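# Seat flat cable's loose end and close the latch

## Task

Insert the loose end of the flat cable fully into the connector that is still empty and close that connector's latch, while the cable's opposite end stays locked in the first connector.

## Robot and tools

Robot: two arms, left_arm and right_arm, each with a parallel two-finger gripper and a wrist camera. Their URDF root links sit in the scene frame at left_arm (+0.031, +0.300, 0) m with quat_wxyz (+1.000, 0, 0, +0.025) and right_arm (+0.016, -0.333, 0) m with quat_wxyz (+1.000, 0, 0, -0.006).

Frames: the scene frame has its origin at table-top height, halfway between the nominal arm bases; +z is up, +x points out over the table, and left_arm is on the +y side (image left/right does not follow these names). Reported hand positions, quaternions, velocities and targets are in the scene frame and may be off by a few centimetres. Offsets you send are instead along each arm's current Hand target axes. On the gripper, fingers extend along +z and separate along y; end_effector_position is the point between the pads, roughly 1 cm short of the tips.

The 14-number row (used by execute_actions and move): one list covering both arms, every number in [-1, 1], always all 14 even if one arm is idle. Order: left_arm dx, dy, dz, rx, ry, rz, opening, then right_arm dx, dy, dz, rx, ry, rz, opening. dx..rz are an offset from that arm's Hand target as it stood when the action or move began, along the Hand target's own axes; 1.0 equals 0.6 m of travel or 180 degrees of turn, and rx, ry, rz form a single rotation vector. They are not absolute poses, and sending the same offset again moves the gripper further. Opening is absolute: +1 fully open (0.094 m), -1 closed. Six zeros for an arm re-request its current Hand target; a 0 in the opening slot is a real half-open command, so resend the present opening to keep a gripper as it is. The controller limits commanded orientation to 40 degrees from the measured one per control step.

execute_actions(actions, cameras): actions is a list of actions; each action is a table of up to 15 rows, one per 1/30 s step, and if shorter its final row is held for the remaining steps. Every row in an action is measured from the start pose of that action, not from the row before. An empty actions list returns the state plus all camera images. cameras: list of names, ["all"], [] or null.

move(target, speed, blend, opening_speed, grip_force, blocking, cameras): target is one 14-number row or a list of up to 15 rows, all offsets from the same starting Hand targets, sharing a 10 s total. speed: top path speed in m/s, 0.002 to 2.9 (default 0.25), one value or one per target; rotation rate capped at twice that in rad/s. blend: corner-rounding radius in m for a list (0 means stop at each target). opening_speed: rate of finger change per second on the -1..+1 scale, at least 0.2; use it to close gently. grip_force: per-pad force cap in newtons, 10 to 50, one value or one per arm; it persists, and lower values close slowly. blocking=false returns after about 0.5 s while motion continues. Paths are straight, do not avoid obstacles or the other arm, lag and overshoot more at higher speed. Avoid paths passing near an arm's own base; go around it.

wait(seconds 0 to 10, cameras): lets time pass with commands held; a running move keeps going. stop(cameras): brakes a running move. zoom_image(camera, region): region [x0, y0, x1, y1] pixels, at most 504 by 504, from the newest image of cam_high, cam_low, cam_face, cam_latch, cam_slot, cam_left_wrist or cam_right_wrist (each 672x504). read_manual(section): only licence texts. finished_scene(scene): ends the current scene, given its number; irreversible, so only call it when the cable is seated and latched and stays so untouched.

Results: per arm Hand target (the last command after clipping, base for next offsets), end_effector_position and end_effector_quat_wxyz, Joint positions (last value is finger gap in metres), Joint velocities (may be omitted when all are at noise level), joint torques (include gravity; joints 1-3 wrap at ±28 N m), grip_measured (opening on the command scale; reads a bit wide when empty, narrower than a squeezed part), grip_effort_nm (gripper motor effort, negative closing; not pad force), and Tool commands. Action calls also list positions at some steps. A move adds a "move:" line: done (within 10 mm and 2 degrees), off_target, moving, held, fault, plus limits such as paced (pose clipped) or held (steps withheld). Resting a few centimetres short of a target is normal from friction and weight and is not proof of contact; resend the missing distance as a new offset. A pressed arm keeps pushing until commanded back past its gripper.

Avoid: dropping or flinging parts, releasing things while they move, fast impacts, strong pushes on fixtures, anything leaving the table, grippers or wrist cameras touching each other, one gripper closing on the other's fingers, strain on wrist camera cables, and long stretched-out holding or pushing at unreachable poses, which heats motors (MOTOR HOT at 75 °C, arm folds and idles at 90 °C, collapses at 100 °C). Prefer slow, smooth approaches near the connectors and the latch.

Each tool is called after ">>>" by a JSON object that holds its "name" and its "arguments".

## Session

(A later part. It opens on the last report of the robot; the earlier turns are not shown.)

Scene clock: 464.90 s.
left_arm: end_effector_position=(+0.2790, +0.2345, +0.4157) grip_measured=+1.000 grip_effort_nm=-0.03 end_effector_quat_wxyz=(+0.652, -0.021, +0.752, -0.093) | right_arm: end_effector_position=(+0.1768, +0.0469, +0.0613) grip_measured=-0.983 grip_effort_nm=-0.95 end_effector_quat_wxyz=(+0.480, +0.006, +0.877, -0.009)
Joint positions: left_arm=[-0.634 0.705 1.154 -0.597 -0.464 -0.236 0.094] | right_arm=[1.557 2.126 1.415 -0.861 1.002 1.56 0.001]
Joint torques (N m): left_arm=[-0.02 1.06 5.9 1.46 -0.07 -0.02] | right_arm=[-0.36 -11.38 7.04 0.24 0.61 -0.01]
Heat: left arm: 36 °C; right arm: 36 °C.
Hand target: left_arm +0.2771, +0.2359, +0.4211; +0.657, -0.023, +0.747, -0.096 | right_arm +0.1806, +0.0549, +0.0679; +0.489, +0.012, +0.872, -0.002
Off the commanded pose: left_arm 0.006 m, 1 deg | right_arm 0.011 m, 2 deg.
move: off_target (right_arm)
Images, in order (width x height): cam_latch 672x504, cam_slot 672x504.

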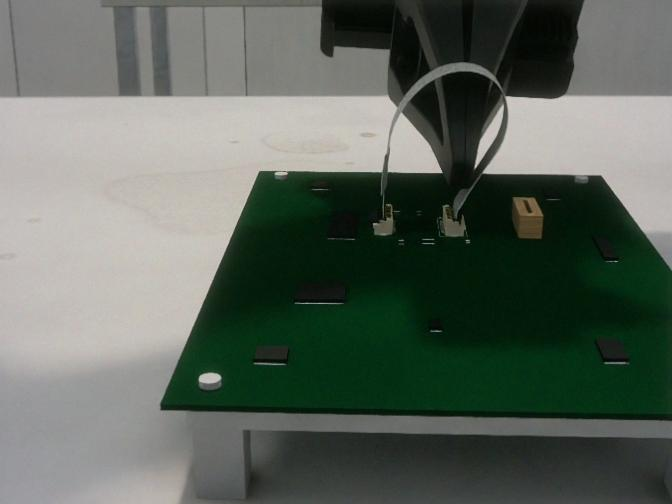

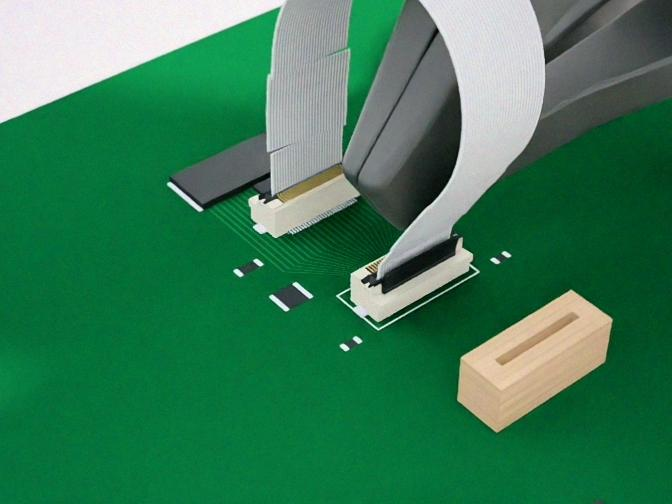

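>>> {"name": "move", "arguments": {"target": [[0,0,0,0,0,0,1,0,0.008,0,0,0,0,-1],[0,0,0,0,0,0,1,0,0.008,0,0,0.02,0,-1]], "speed": 0.05, "cameras": ["cam_latch","cam_slot"]}}

>>> {"name": "zoom_image", "arguments": {"camera": "cam_latch", "region": [410, 150, 490, 250]}}

>>> {"name": "zoom_image", "arguments": {"camera": "cam_slot", "region": [300, 100, 540, 340]}}

Scene clock: 471.20 s.
left_arm: end_effector_position=(+0.2790, +0.2345, +0.4157) grip_measured=+1.000 grip_effort_nm=-0.03 end_effector_quat_wxyz=(+0.652, -0.021, +0.752, -0.093) | right_arm: end_effector_position=(+0.1771, +0.0516, +0.0595) grip_measured=-0.983 grip_effort_nm=-0.95 end_effector_quat_wxyz=(+0.458, +0.003, +0.889, -0.013)
Joint positions: left_arm=[-0.634 0.705 1.154 -0.597 -0.464 -0.236 0.094] | right_arm=[1.544 2.134 1.453 -0.882 0.953 1.535 0.001]
Joint torques (N m): left_arm=[-0.05 1.05 5.86 1.47 -0.07 -0.01] | right_arm=[-0.47 -12.81 6.87 0.28 0.47 -0.02]
Heat: left arm: 36 °C; right arm: 36 °C.
Hand target: left_arm +0.2771, +0.2359, +0.4211; +0.657, -0.023, +0.747, -0.096 | right_arm +0.1808, +0.0596, +0.0679; +0.461, +0.012, +0.887, -0.001
Off the commanded pose: left_arm 0.006 m, 1 deg | right_arm 0.012 m, 2 deg.
move: off_target (right_arm)
Images, in order (width x height): cam_latch 672x504, cam_slot 672x504.

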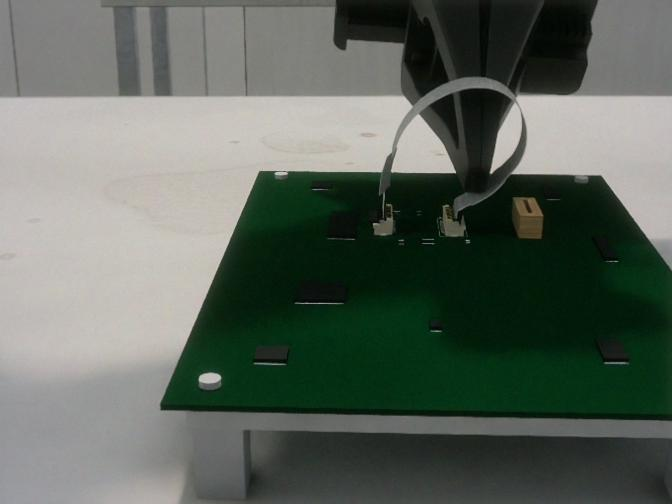

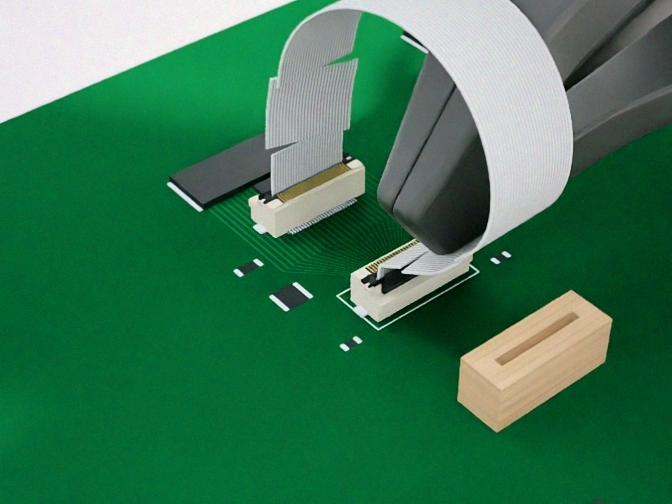

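Scaled by 5.040.

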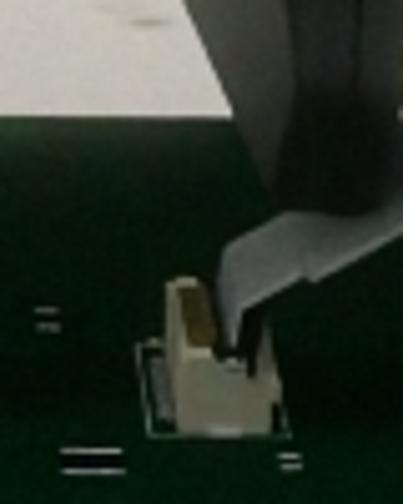

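Scaled by 2.100.

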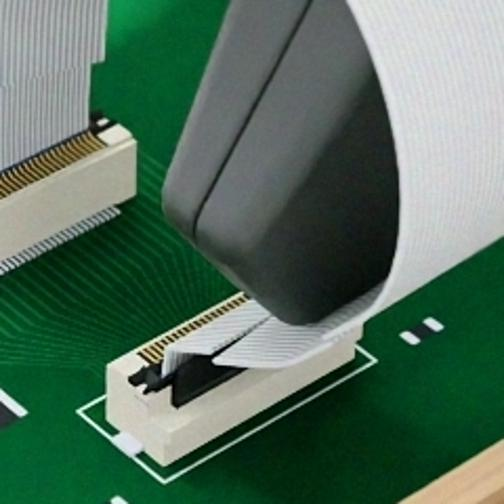

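>>> {"name": "move", "arguments": {"target": [0,0,0,0,0,0,1,0,0,0,0,0.02,0,-1], "speed": 0.05, "cameras": ["cam_latch","cam_slot"]}}

>>> {"name": "zoom_image", "arguments": {"camera": "cam_latch", "region": [410, 150, 490, 250]}}

>>> {"name": "zoom_image", "arguments": {"camera": "cam_slot", "region": [300, 100, 540, 340]}}

Scene clock: 475.90 s.
left_arm: end_effector_position=(+0.2790, +0.2345, +0.4157) grip_measured=+1.000 grip_effort_nm=-0.03 end_effector_quat_wxyz=(+0.652, -0.021, +0.752, -0.093) | right_arm: end_effector_position=(+0.1784, +0.0512, +0.0554) grip_measured=-0.983 grip_effort_nm=-0.95 end_effector_quat_wxyz=(+0.436, +0.000, +0.900, -0.020)
Joint positions: left_arm=[-0.634 0.705 1.154 -0.597 -0.464 -0.236 0.094] | right_arm=[1.527 2.134 1.467 -0.893 0.902 1.51 0.001]
Joint torques (N m): left_arm=[-0.05 1.06 5.93 1.47 -0.06 -0.01] | right_arm=[-0.65 -14.32 6.69 0.27 0.33 0.01]
Heat: left arm: 36 °C; right arm: 37 °C.
Hand target: left_arm +0.2771, +0.2359, +0.4211; +0.657, -0.023, +0.747, -0.096 | right_arm +0.1808, +0.0596, +0.0679; +0.433, +0.012, +0.901, -0.001
Off the commanded pose: left_arm 0.006 m, 1 deg | right_arm 0.015 m, 3 deg.
move: off_target (right_arm)
Images, in order (width x height): cam_latch 672x504, cam_slot 672x504.

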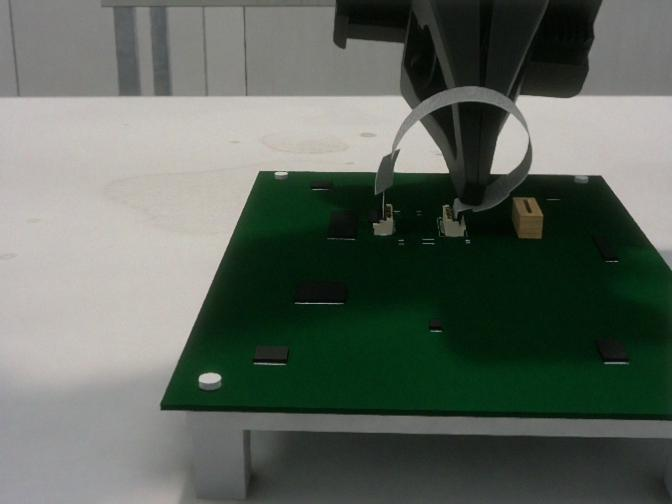

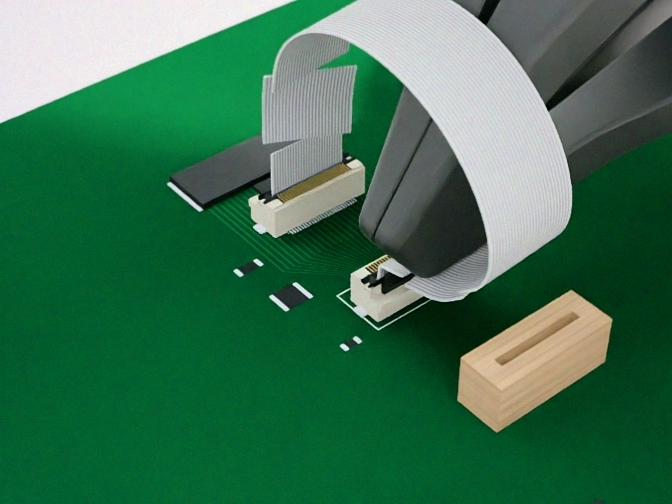

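Scaled by 5.040.

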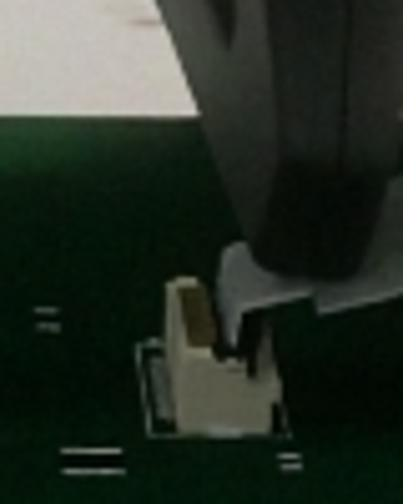

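Scaled by 2.100.

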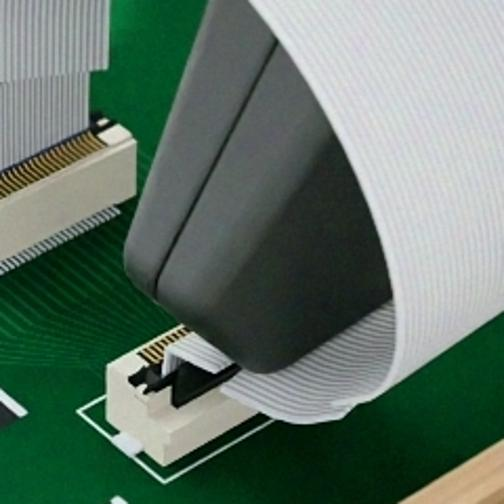

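>>> {"name": "move", "arguments": {"target": [[0,0,0,0,0,0,1,0,0.005,0,0,0,0,-1],[0,0,0,0,0,0,1,0,0.005,0,0,0.018,0,-1]], "speed": 0.05, "cameras": ["cam_latch","cam_slot"]}}

>>> {"name": "zoom_image", "arguments": {"camera": "cam_latch", "region": [410, 150, 490, 250]}}

>>> {"name": "zoom_image", "arguments": {"camera": "cam_slot", "region": [300, 100, 540, 340]}}

Scene clock: 481.17 s.
left_arm: end_effector_position=(+0.2790, +0.2345, +0.4157) grip_measured=+1.000 grip_effort_nm=-0.03 end_effector_quat_wxyz=(+0.652, -0.021, +0.752, -0.093) | right_arm: end_effector_position=(+0.1790, +0.0527, +0.0554) grip_measured=-0.983 grip_effort_nm=-0.95 end_effector_quat_wxyz=(+0.413, -0.001, +0.911, -0.025)
Joint positions: left_arm=[-0.634 0.705 1.154 -0.597 -0.464 -0.236 0.094] | right_arm=[1.511 2.134 1.497 -0.919 0.852 1.491 0.001]
Joint torques (N m): left_arm=[-0.02 1.07 5.89 1.46 -0.06 -0.01] | right_arm=[-0.59 -14.76 6.78 0.37 0.19 -0.02]
Heat: left arm: 36 °C; right arm: 38 °C.
Hand target: left_arm +0.2771, +0.2359, +0.4211; +0.657, -0.023, +0.747, -0.096 | right_arm +0.1808, +0.0628, +0.0680; +0.408, +0.012, +0.913, +0.000
Off the commanded pose: left_arm 0.006 m, 1 deg | right_arm 0.016 m, 3 deg.
move: off_target (right_arm)
Images, in order (width x height): cam_latch 672x504, cam_slot 672x504.

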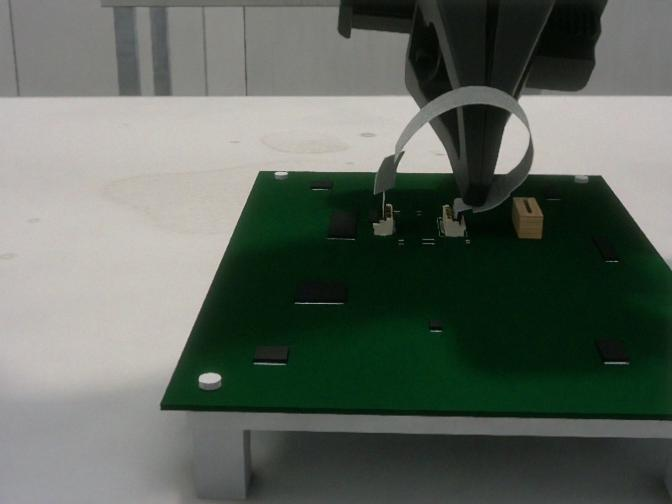

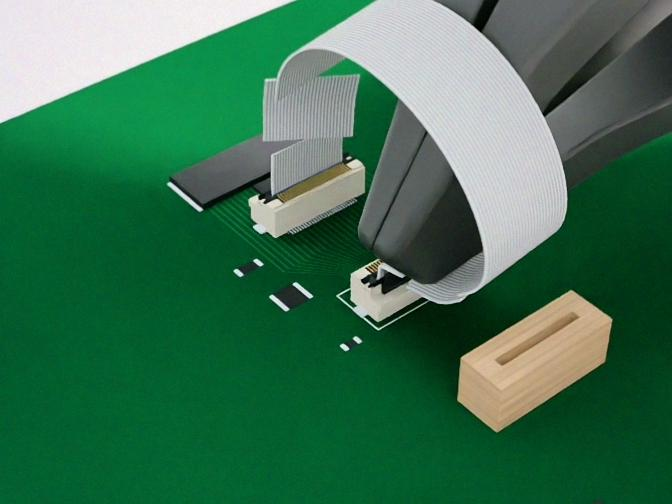

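Scaled by 5.040.

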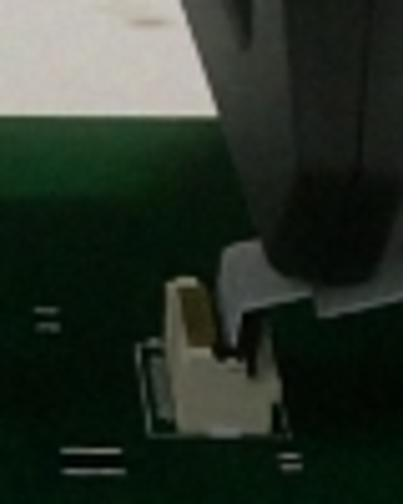

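Scaled by 2.100.

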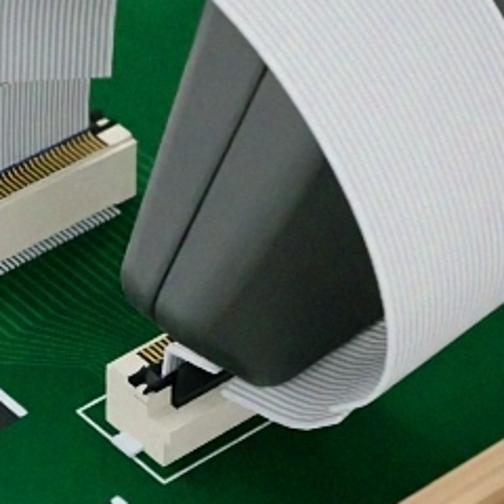

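>>> {"name": "move", "arguments": {"target": [0,0,0,0,0,0,1,0,0,0.008,0,0.022,0,-1], "speed": 0.05, "cameras": ["cam_latch","cam_slot"]}}

>>> {"name": "zoom_image", "arguments": {"camera": "cam_latch", "region": [410, 150, 490, 250]}}

>>> {"name": "zoom_image", "arguments": {"camera": "cam_slot", "region": [300, 100, 540, 340]}}

Scene clock: 484.93 s.
left_arm: end_effector_position=(+0.2790, +0.2345, +0.4157) grip_measured=+1.000 grip_effort_nm=-0.03 end_effector_quat_wxyz=(+0.652, -0.021, +0.752, -0.093) | right_arm: end_effector_position=(+0.1833, +0.0514, +0.0542) grip_measured=-0.983 grip_effort_nm=-0.95 end_effector_quat_wxyz=(+0.387, -0.003, +0.921, -0.030)
Joint positions: left_arm=[-0.634 0.705 1.154 -0.597 -0.464 -0.236 0.094] | right_arm=[1.483 2.127 1.511 -0.929 0.797 1.454 0.001]
Joint torques (N m): left_arm=[-0.05 1.03 5.91 1.46 -0.07 -0.01] | right_arm=[-0.76 -15.05 6.45 0.53 0.08 -0.04]
Heat: left arm: 36 °C; right arm: 39 °C.
Hand target: left_arm +0.2771, +0.2359, +0.4211; +0.657, -0.023, +0.747, -0.096 | right_arm +0.1844, +0.0627, +0.0648; +0.376, +0.012, +0.927, +0.000
Off the commanded pose: left_arm 0.006 m, 1 deg | right_arm 0.016 m, 4 deg.
move: off_target (right_arm)
Images, in order (width x height): cam_latch 672x504, cam_slot 672x504.

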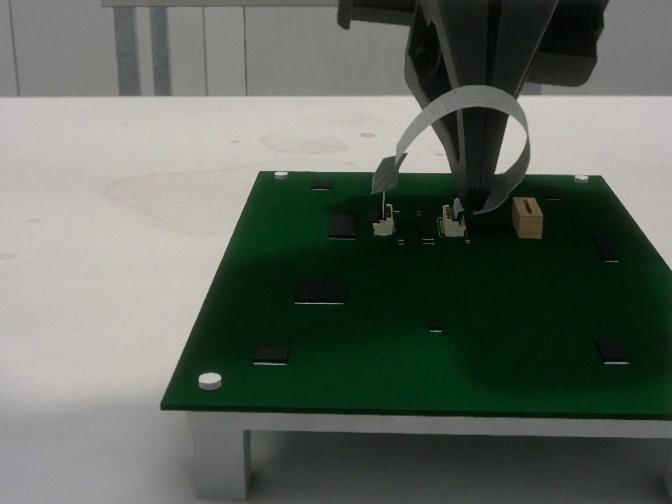

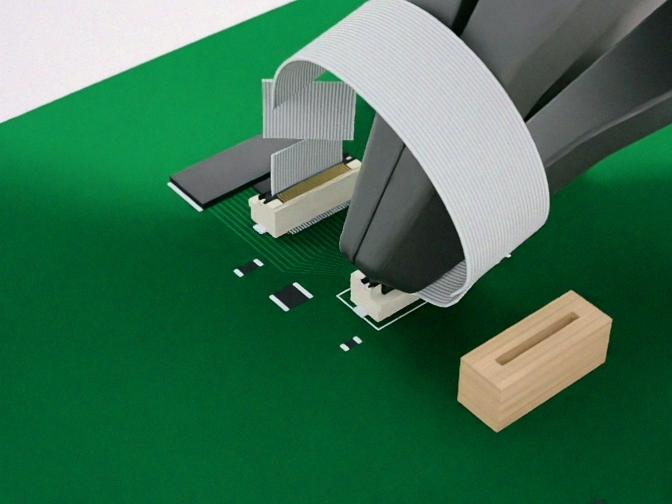

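Scaled by 5.040.

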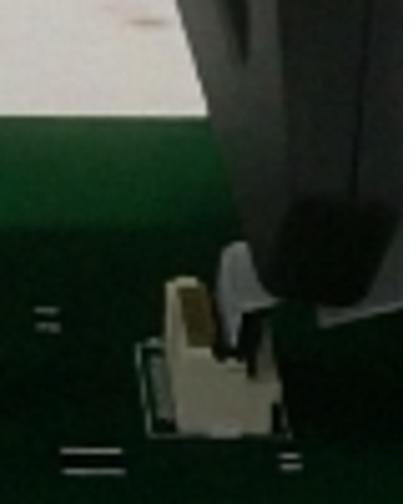

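Scaled by 2.100.

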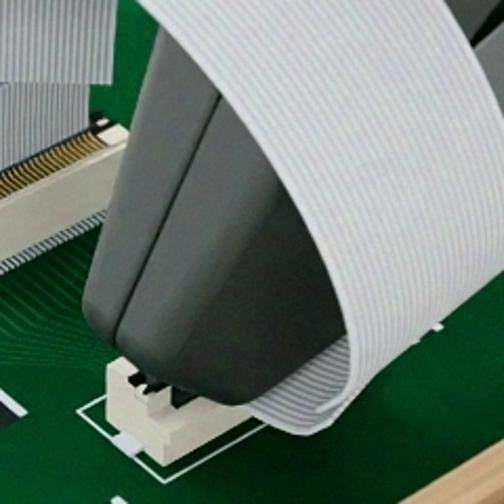

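>>> {"name": "move", "arguments": {"target": [0,0,0,0,0,0,1,0.0116,0,0.012,0,0.016,0,-1], "speed": 0.05, "cameras": ["cam_latch","cam_slot"]}}

>>> {"name": "zoom_image", "arguments": {"camera": "cam_latch", "region": [410, 150, 490, 250]}}

>>> {"name": "zoom_image", "arguments": {"camera": "cam_slot", "region": [300, 100, 540, 340]}}

Scene clock: 491.07 s.
left_arm: end_effector_position=(+0.2790, +0.2345, +0.4157) grip_measured=+1.000 grip_effort_nm=-0.03 end_effector_quat_wxyz=(+0.652, -0.021, +0.752, -0.093) | right_arm: end_effector_position=(+0.1866, +0.0502, +0.0517) grip_measured=-0.983 grip_effort_nm=-0.95 end_effector_quat_wxyz=(+0.373, +0.000, +0.927, -0.030)
Joint positions: left_arm=[-0.634 0.705 1.154 -0.597 -0.464 -0.236 0.094] | right_arm=[1.464 2.123 1.511 -0.923 0.766 1.438 0.001]
Joint torques (N m): left_arm=[-0.05 1.06 5.89 1.47 -0.06 -0.02] | right_arm=[-0.7 -13.91 6.01 0.68 -0.11 -0.01]
Heat: left arm: 36 °C; right arm: 39 °C.
Hand target: left_arm +0.2771, +0.2359, +0.4211; +0.657, -0.023, +0.747, -0.096 | right_arm +0.1844, +0.0627, +0.0548; +0.352, +0.012, +0.936, +0.000
Off the commanded pose: left_arm 0.006 m, 1 deg | right_arm 0.013 m, 5 deg.
move: off_target (right_arm)
Images, in order (width x height): cam_latch 672x504, cam_slot 672x504.

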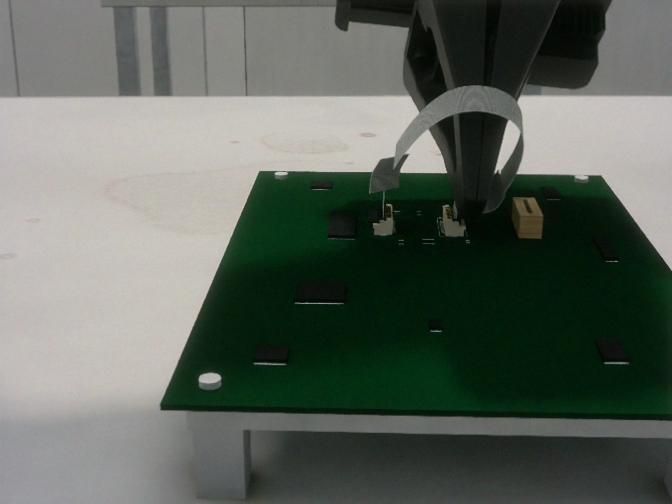

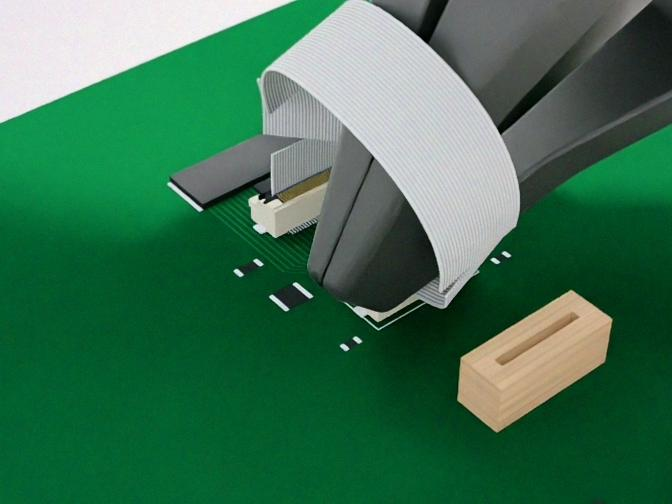

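Scaled by 5.040.

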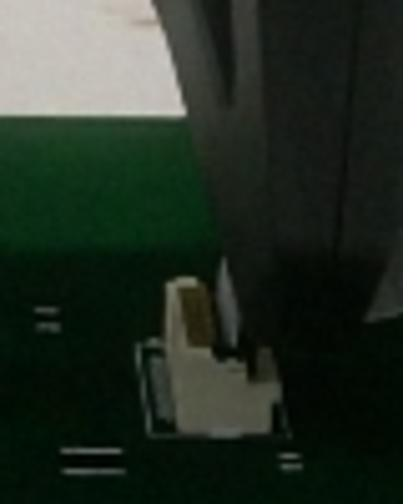

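Scaled by 2.100.

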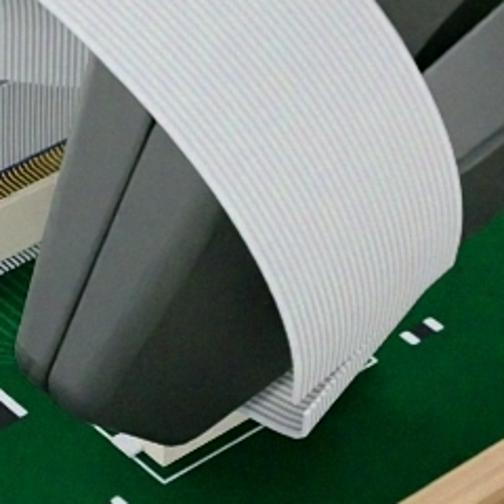

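>>> {"name": "move", "arguments": {"target": [[0,0,0,0,0,0,1,-0.035,0,-0.035,0,-0.04,0,-1],[0,0,0,0,0,0,1,0.02,-0.012,-0.11,0,-0.08,0,-1]], "speed": 0.1, "blend": [0.004,0], "cameras": ["cam_latch","cam_slot","cam_face"]}}

>>> {"name": "zoom_image", "arguments": {"camera": "cam_latch", "region": [410, 150, 490, 250]}}

>>> {"name": "zoom_image", "arguments": {"camera": "cam_slot", "region": [330, 200, 490, 340]}}

Scene clock: 497.80 s.
left_arm: end_effector_position=(+0.2790, +0.2345, +0.4157) grip_measured=+1.000 grip_effort_nm=-0.03 end_effector_quat_wxyz=(+0.652, -0.021, +0.752, -0.093) | right_arm: end_effector_position=(+0.1289, +0.0493, +0.0892) grip_measured=-0.983 grip_effort_nm=-0.95 end_effector_quat_wxyz=(+0.453, +0.005, +0.892, -0.010)
Joint positions: left_arm=[-0.634 0.705 1.154 -0.597 -0.464 -0.236 0.094] | right_arm=[1.665 2.123 1.567 -1.164 0.932 1.739 0.001]
Joint torques (N m): left_arm=[-0.02 1.01 5.9 1.47 -0.07 -0.02] | right_arm=[0.23 -11.23 6.95 -0.11 0.71 0.2]
Heat: left arm: 36 °C; right arm: 40 °C.
Hand target: left_arm +0.2771, +0.2359, +0.4211; +0.657, -0.023, +0.747, -0.096 | right_arm +0.1318, +0.0563, +0.0964; +0.467, +0.012, +0.884, -0.001
Off the commanded pose: left_arm 0.006 m, 1 deg | right_arm 0.010 m, 2 deg.
move: done
Images, in order (width x height): cam_face 672x504, cam_latch 672x504, cam_slot 672x504.

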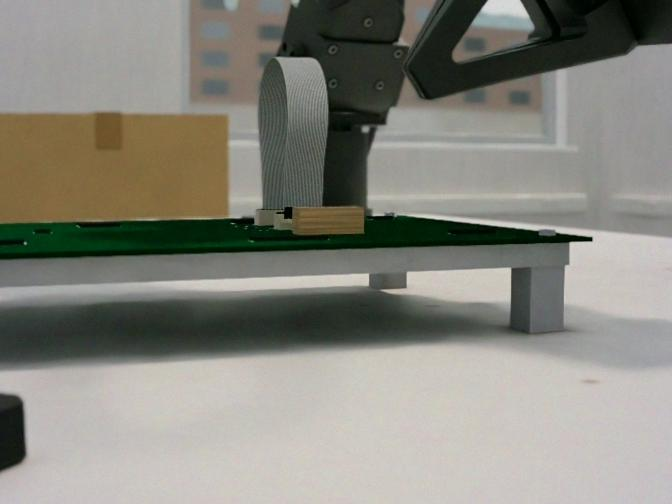

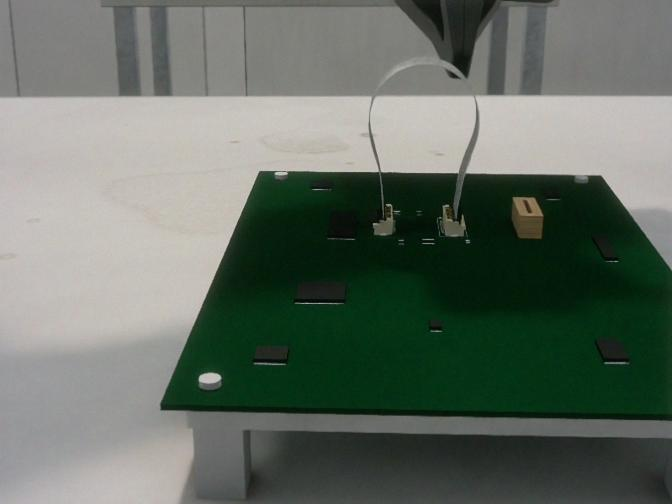

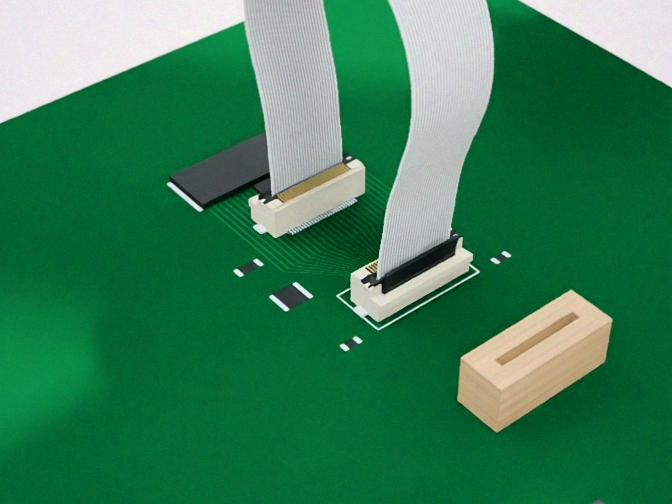

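Scaled by 5.040.

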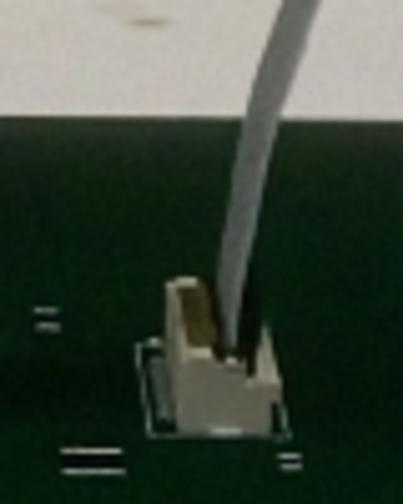

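Scaled by 3.150.

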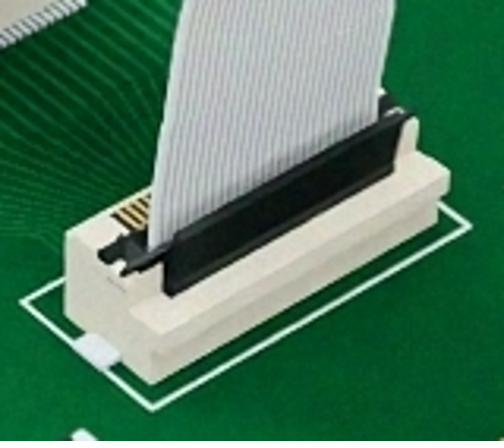

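>>> {"name": "move", "arguments": {"target": [[0,0,0,0,0,0,1,-0.0195,-0.0098,-0.013,0,-0.0206,0,-0.6],[0,0,0,0,0,0,1,0.0287,-0.0108,0.0198,0,-0.0206,0,-0.6],[0,0,0,0,0,0,1,-0.0048,-0.0092,0.0947,0,-0.0206,0,-0.6]], "speed": 0.1, "blend": [0.003,0.003,0], "cameras": ["cam_latch","cam_slot","cam_face"]}}

>>> {"name": "zoom_image", "arguments": {"camera": "cam_latch", "region": [400, 150, 500, 250]}}

>>> {"name": "zoom_image", "arguments": {"camera": "cam_slot", "region": [300, 100, 540, 340]}}

Scene clock: 524.77 s.
left_arm: end_effector_position=(+0.2790, +0.2345, +0.4157) grip_measured=+1.000 grip_effort_nm=-0.03 end_effector_quat_wxyz=(+0.652, -0.021, +0.752, -0.093) | right_arm: end_effector_position=(+0.1768, +0.0507, +0.0564) grip_measured=-0.602 grip_effort_nm=0.09 end_effector_quat_wxyz=(+0.481, +0.009, +0.876, -0.010)
Joint positions: left_arm=[-0.634 0.705 1.154 -0.597 -0.464 -0.236 0.094] | right_arm=[1.558 2.153 1.436 -0.865 1.005 1.573 0.019]
Joint torques (N m): left_arm=[-0.01 1.01 5.9 1.46 -0.07 -0.02] | right_arm=[-0.02 -14.8 3.56 0.35 0.72 -0.02]
Heat: left arm: 37 °C; right arm: 39 °C.
Hand target: left_arm +0.2771, +0.2359, +0.4211; +0.657, -0.023, +0.747, -0.096 | right_arm +0.1801, +0.0500, +0.0667; +0.495, +0.012, +0.869, -0.002
Off the commanded pose: left_arm 0.006 m, 1 deg | right_arm 0.011 m, 2 deg.
move: off_target (right_arm)
Images, in order (width x height): cam_face 672x504, cam_latch 672x504, cam_slot 672x504.

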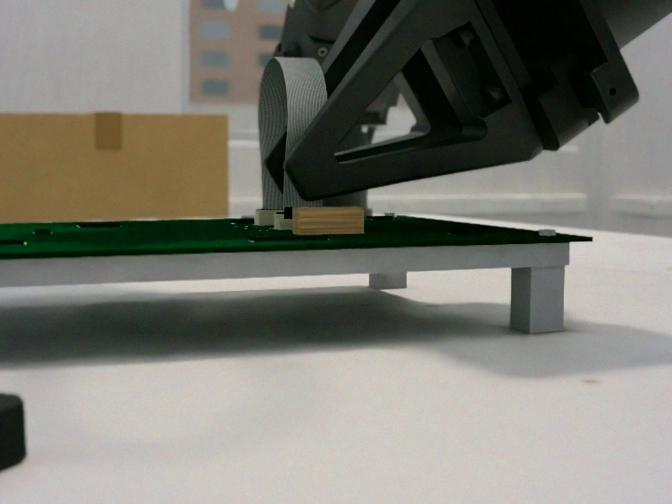

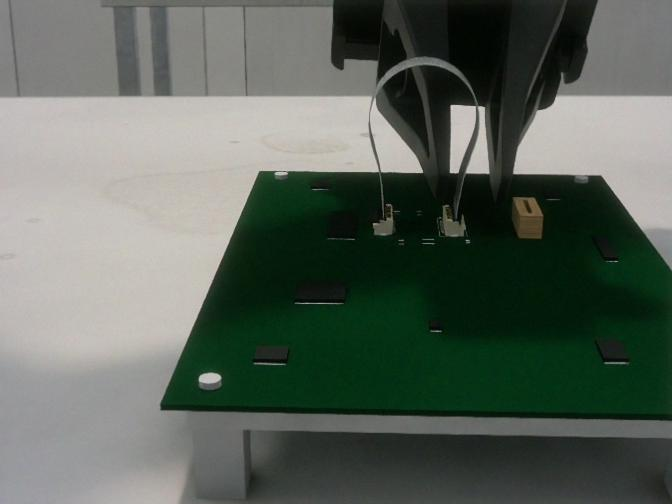

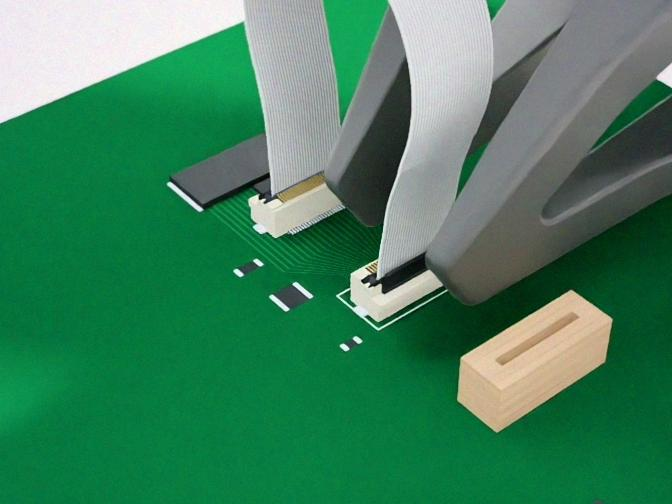

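Scaled by 5.040.

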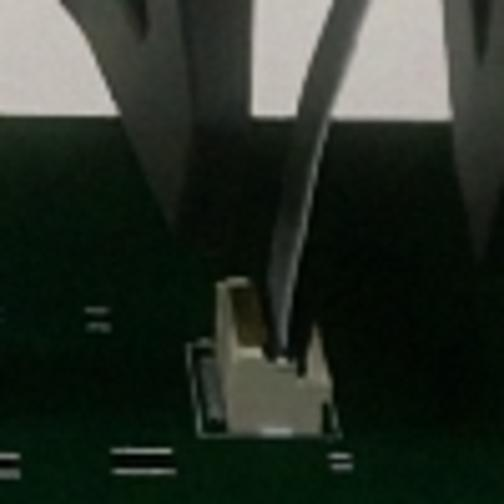

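Scaled by 2.100.

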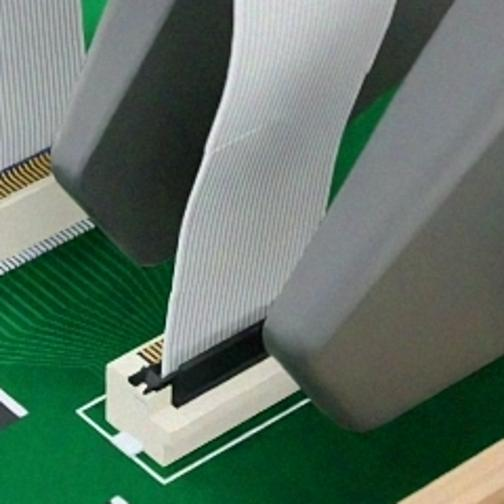

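>>> {"name": "move", "arguments": {"target": [0,0,0,0,0,0,1,0.0093,-0.0015,0.0055,0,0,0,-0.6], "speed": 0.03, "cameras": ["cam_latch","cam_slot"]}}

>>> {"name": "zoom_image", "arguments": {"camera": "cam_latch", "region": [400, 150, 500, 250]}}

>>> {"name": "zoom_image", "arguments": {"camera": "cam_slot", "region": [300, 100, 540, 340]}}

Scene clock: 528.90 s.
left_arm: end_effector_position=(+0.2790, +0.2345, +0.4157) grip_measured=+1.000 grip_effort_nm=-0.03 end_effector_quat_wxyz=(+0.652, -0.021, +0.752, -0.093) | right_arm: end_effector_position=(+0.1768, +0.0503, +0.0529) grip_measured=-0.602 grip_effort_nm=0.09 end_effector_quat_wxyz=(+0.481, +0.010, +0.876, -0.007)
Joint positions: left_arm=[-0.634 0.705 1.154 -0.597 -0.464 -0.236 0.094] | right_arm=[1.558 2.153 1.421 -0.841 1.005 1.571 0.019]
Joint torques (N m): left_arm=[-0.08 1.03 5.91 1.47 -0.06 -0.02] | right_arm=[0.06 -13.94 3.55 0.32 0.7 -0.06]
Heat: left arm: 37 °C; right arm: 38 °C.
Hand target: left_arm +0.2771, +0.2359, +0.4211; +0.657, -0.023, +0.747, -0.096 | right_arm +0.1801, +0.0491, +0.0602; +0.495, +0.012, +0.869, -0.002
Off the commanded pose: left_arm 0.006 m, 1 deg | right_arm 0.008 m, 2 deg.
move: done
Images, in order (width x height): cam_latch 672x504, cam_slot 672x504.

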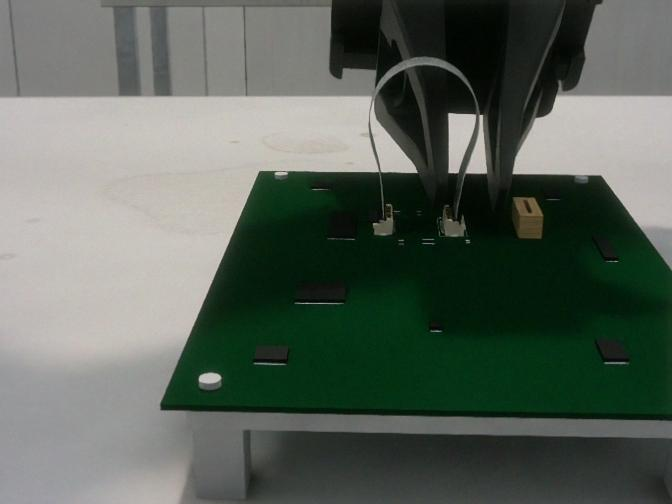

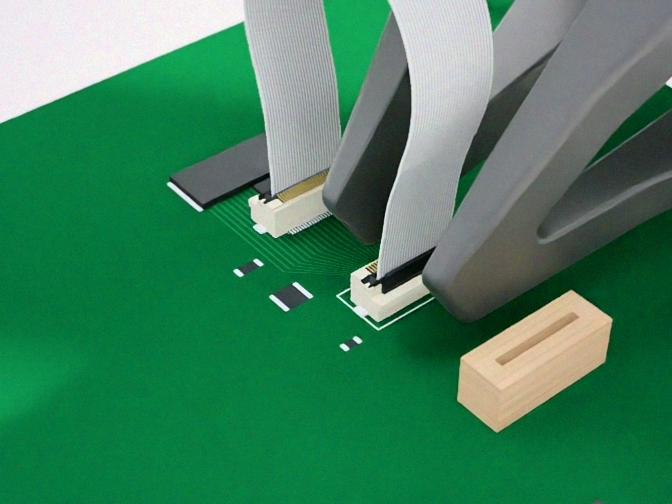

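Scaled by 5.040.

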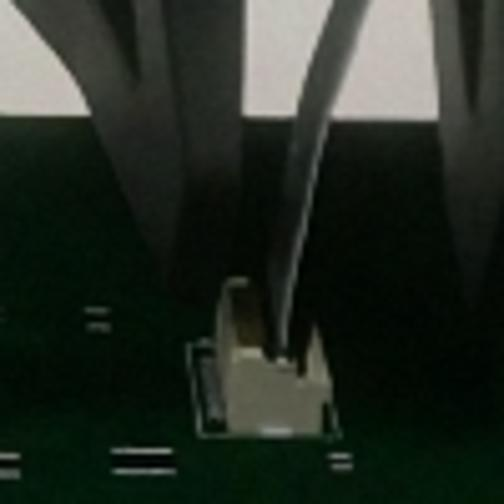

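Scaled by 2.100.

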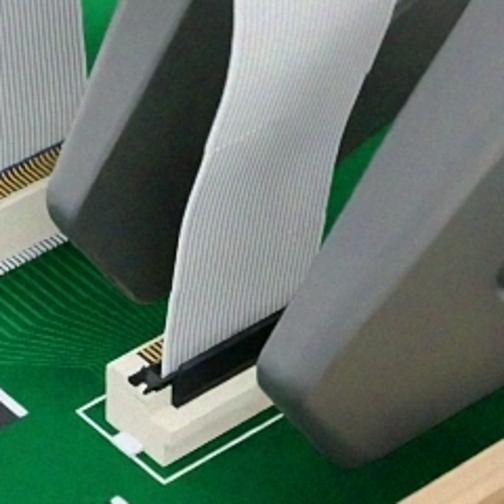

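>>> {"name": "move", "arguments": {"target": [0,0,0,0,0,0,1,0.0072,-0.001,0.0043,0,0,0,-0.6], "speed": 0.03, "cameras": ["cam_latch","cam_slot"]}}

>>> {"name": "zoom_image", "arguments": {"camera": "cam_latch", "region": [400, 150, 500, 250]}}

Scene clock: 533.23 s.
left_arm: end_effector_position=(+0.2790, +0.2345, +0.4157) grip_measured=+1.000 grip_effort_nm=-0.04 end_effector_quat_wxyz=(+0.652, -0.021, +0.752, -0.093) | right_arm: end_effector_position=(+0.1768, +0.0502, +0.0505) grip_measured=-0.602 grip_effort_nm=0.09 end_effector_quat_wxyz=(+0.481, +0.012, +0.876, -0.004)
Joint positions: left_arm=[-0.634 0.705 1.154 -0.597 -0.464 -0.236 0.094] | right_arm=[1.558 2.153 1.41 -0.822 1.005 1.571 0.019]
Joint torques (N m): left_arm=[-0.01 1.02 5.87 1.46 -0.05 -0.01] | right_arm=[-0.03 -13.19 3.56 0.35 0.7 -0.02]
Heat: left arm: 37 °C; right arm: 38 °C.
Hand target: left_arm +0.2771, +0.2359, +0.4211; +0.657, -0.023, +0.747, -0.096 | right_arm +0.1801, +0.0486, +0.0551; +0.495, +0.012, +0.869, -0.002
Off the commanded pose: left_arm 0.006 m, 1 deg | right_arm 0.006 m, 2 deg.
move: done
Images, in order (width x height): cam_latch 672x504, cam_slot 672x504.

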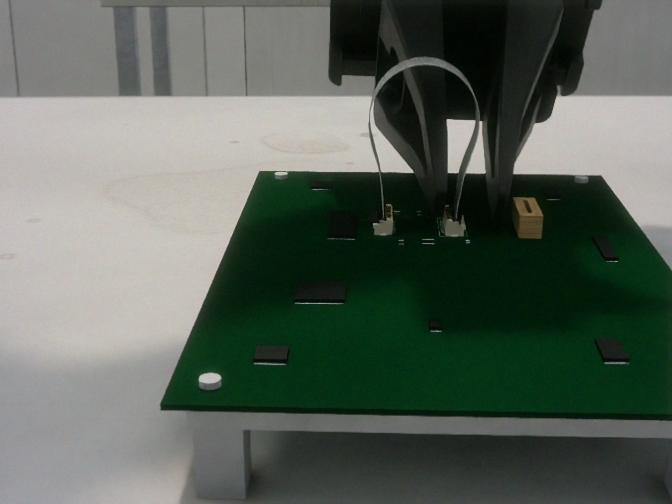

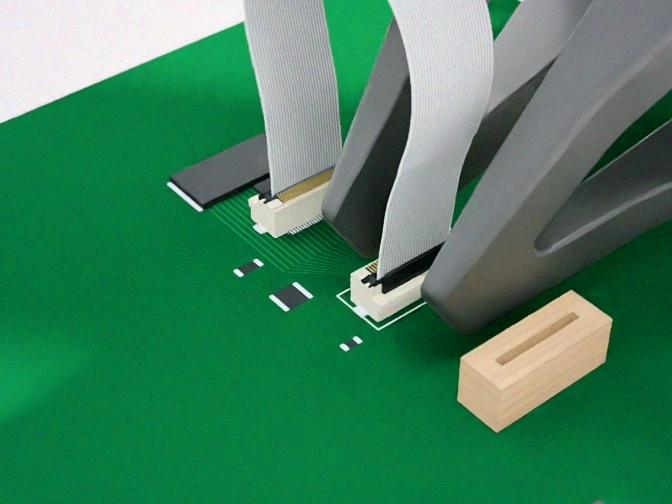

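Scaled by 5.040.

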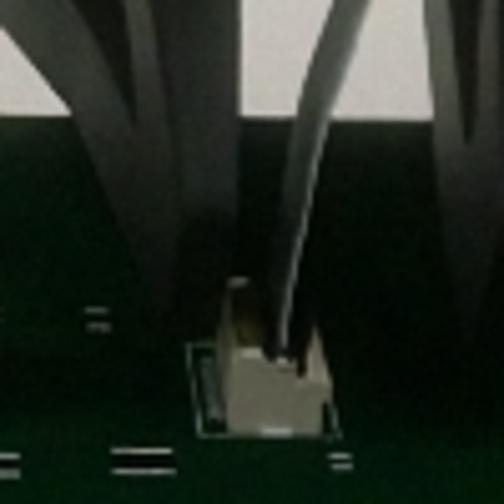

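>>> {"name": "move", "arguments": {"target": [0,0,0,0,0,0,1,0,0,0,0,0,0,-1], "grip_force": 30, "cameras": ["cam_latch","cam_slot"]}}

>>> {"name": "zoom_image", "arguments": {"camera": "cam_latch", "region": [400, 150, 500, 250]}}

>>> {"name": "zoom_image", "arguments": {"camera": "cam_slot", "region": [300, 100, 540, 340]}}

Scene clock: 537.30 s.
left_arm: end_effector_position=(+0.2790, +0.2345, +0.4157) grip_measured=+1.000 grip_effort_nm=-0.04 end_effector_quat_wxyz=(+0.652, -0.021, +0.752, -0.093) | right_arm: end_effector_position=(+0.1773, +0.0474, +0.0513) grip_measured=-0.949 grip_effort_nm=-0.66 end_effector_quat_wxyz=(+0.484, +0.008, +0.875, -0.011)
Joint positions: left_arm=[-0.634 0.705 1.154 -0.597 -0.464 -0.236 0.094] | right_arm=[1.558 2.153 1.409 -0.838 1.011 1.57 0.002]
Joint torques (N m): left_arm=[-0.02 1.02 5.91 1.46 -0.06 0] | right_arm=[-0.1 -13.15 3.54 0.5 0.68 0]
Heat: left arm: 37 °C; right arm: 38 °C.
Hand target: left_arm +0.2771, +0.2359, +0.4211; +0.657, -0.023, +0.747, -0.096 | right_arm +0.1801, +0.0486, +0.0552; +0.495, +0.012, +0.869, -0.002
Off the commanded pose: left_arm 0.006 m, 1 deg | right_arm 0.005 m, 2 deg.
grip_force (N): 30, 30
move: done
Images, in order (width x height): cam_latch 672x504, cam_slot 672x504.

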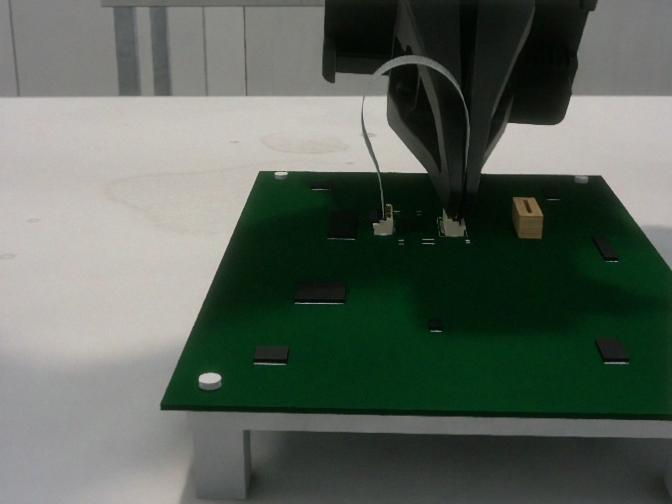

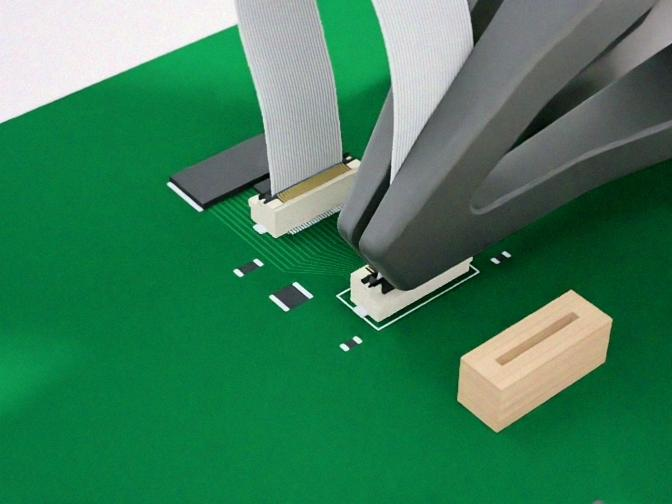

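Scaled by 5.040.

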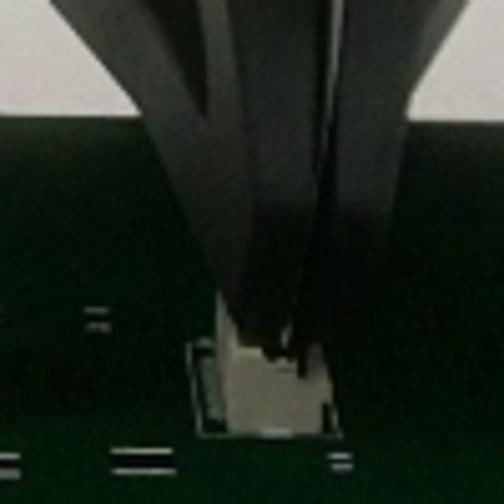

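Scaled by 2.100.

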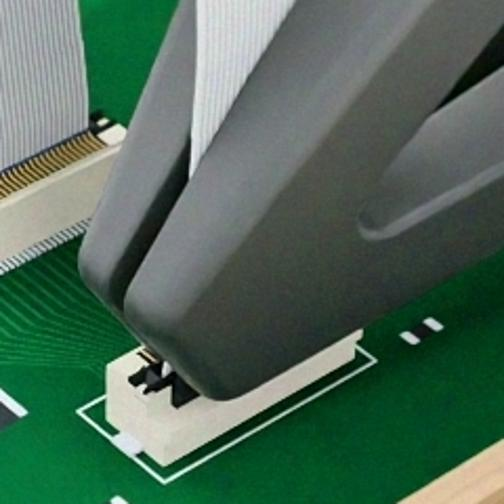

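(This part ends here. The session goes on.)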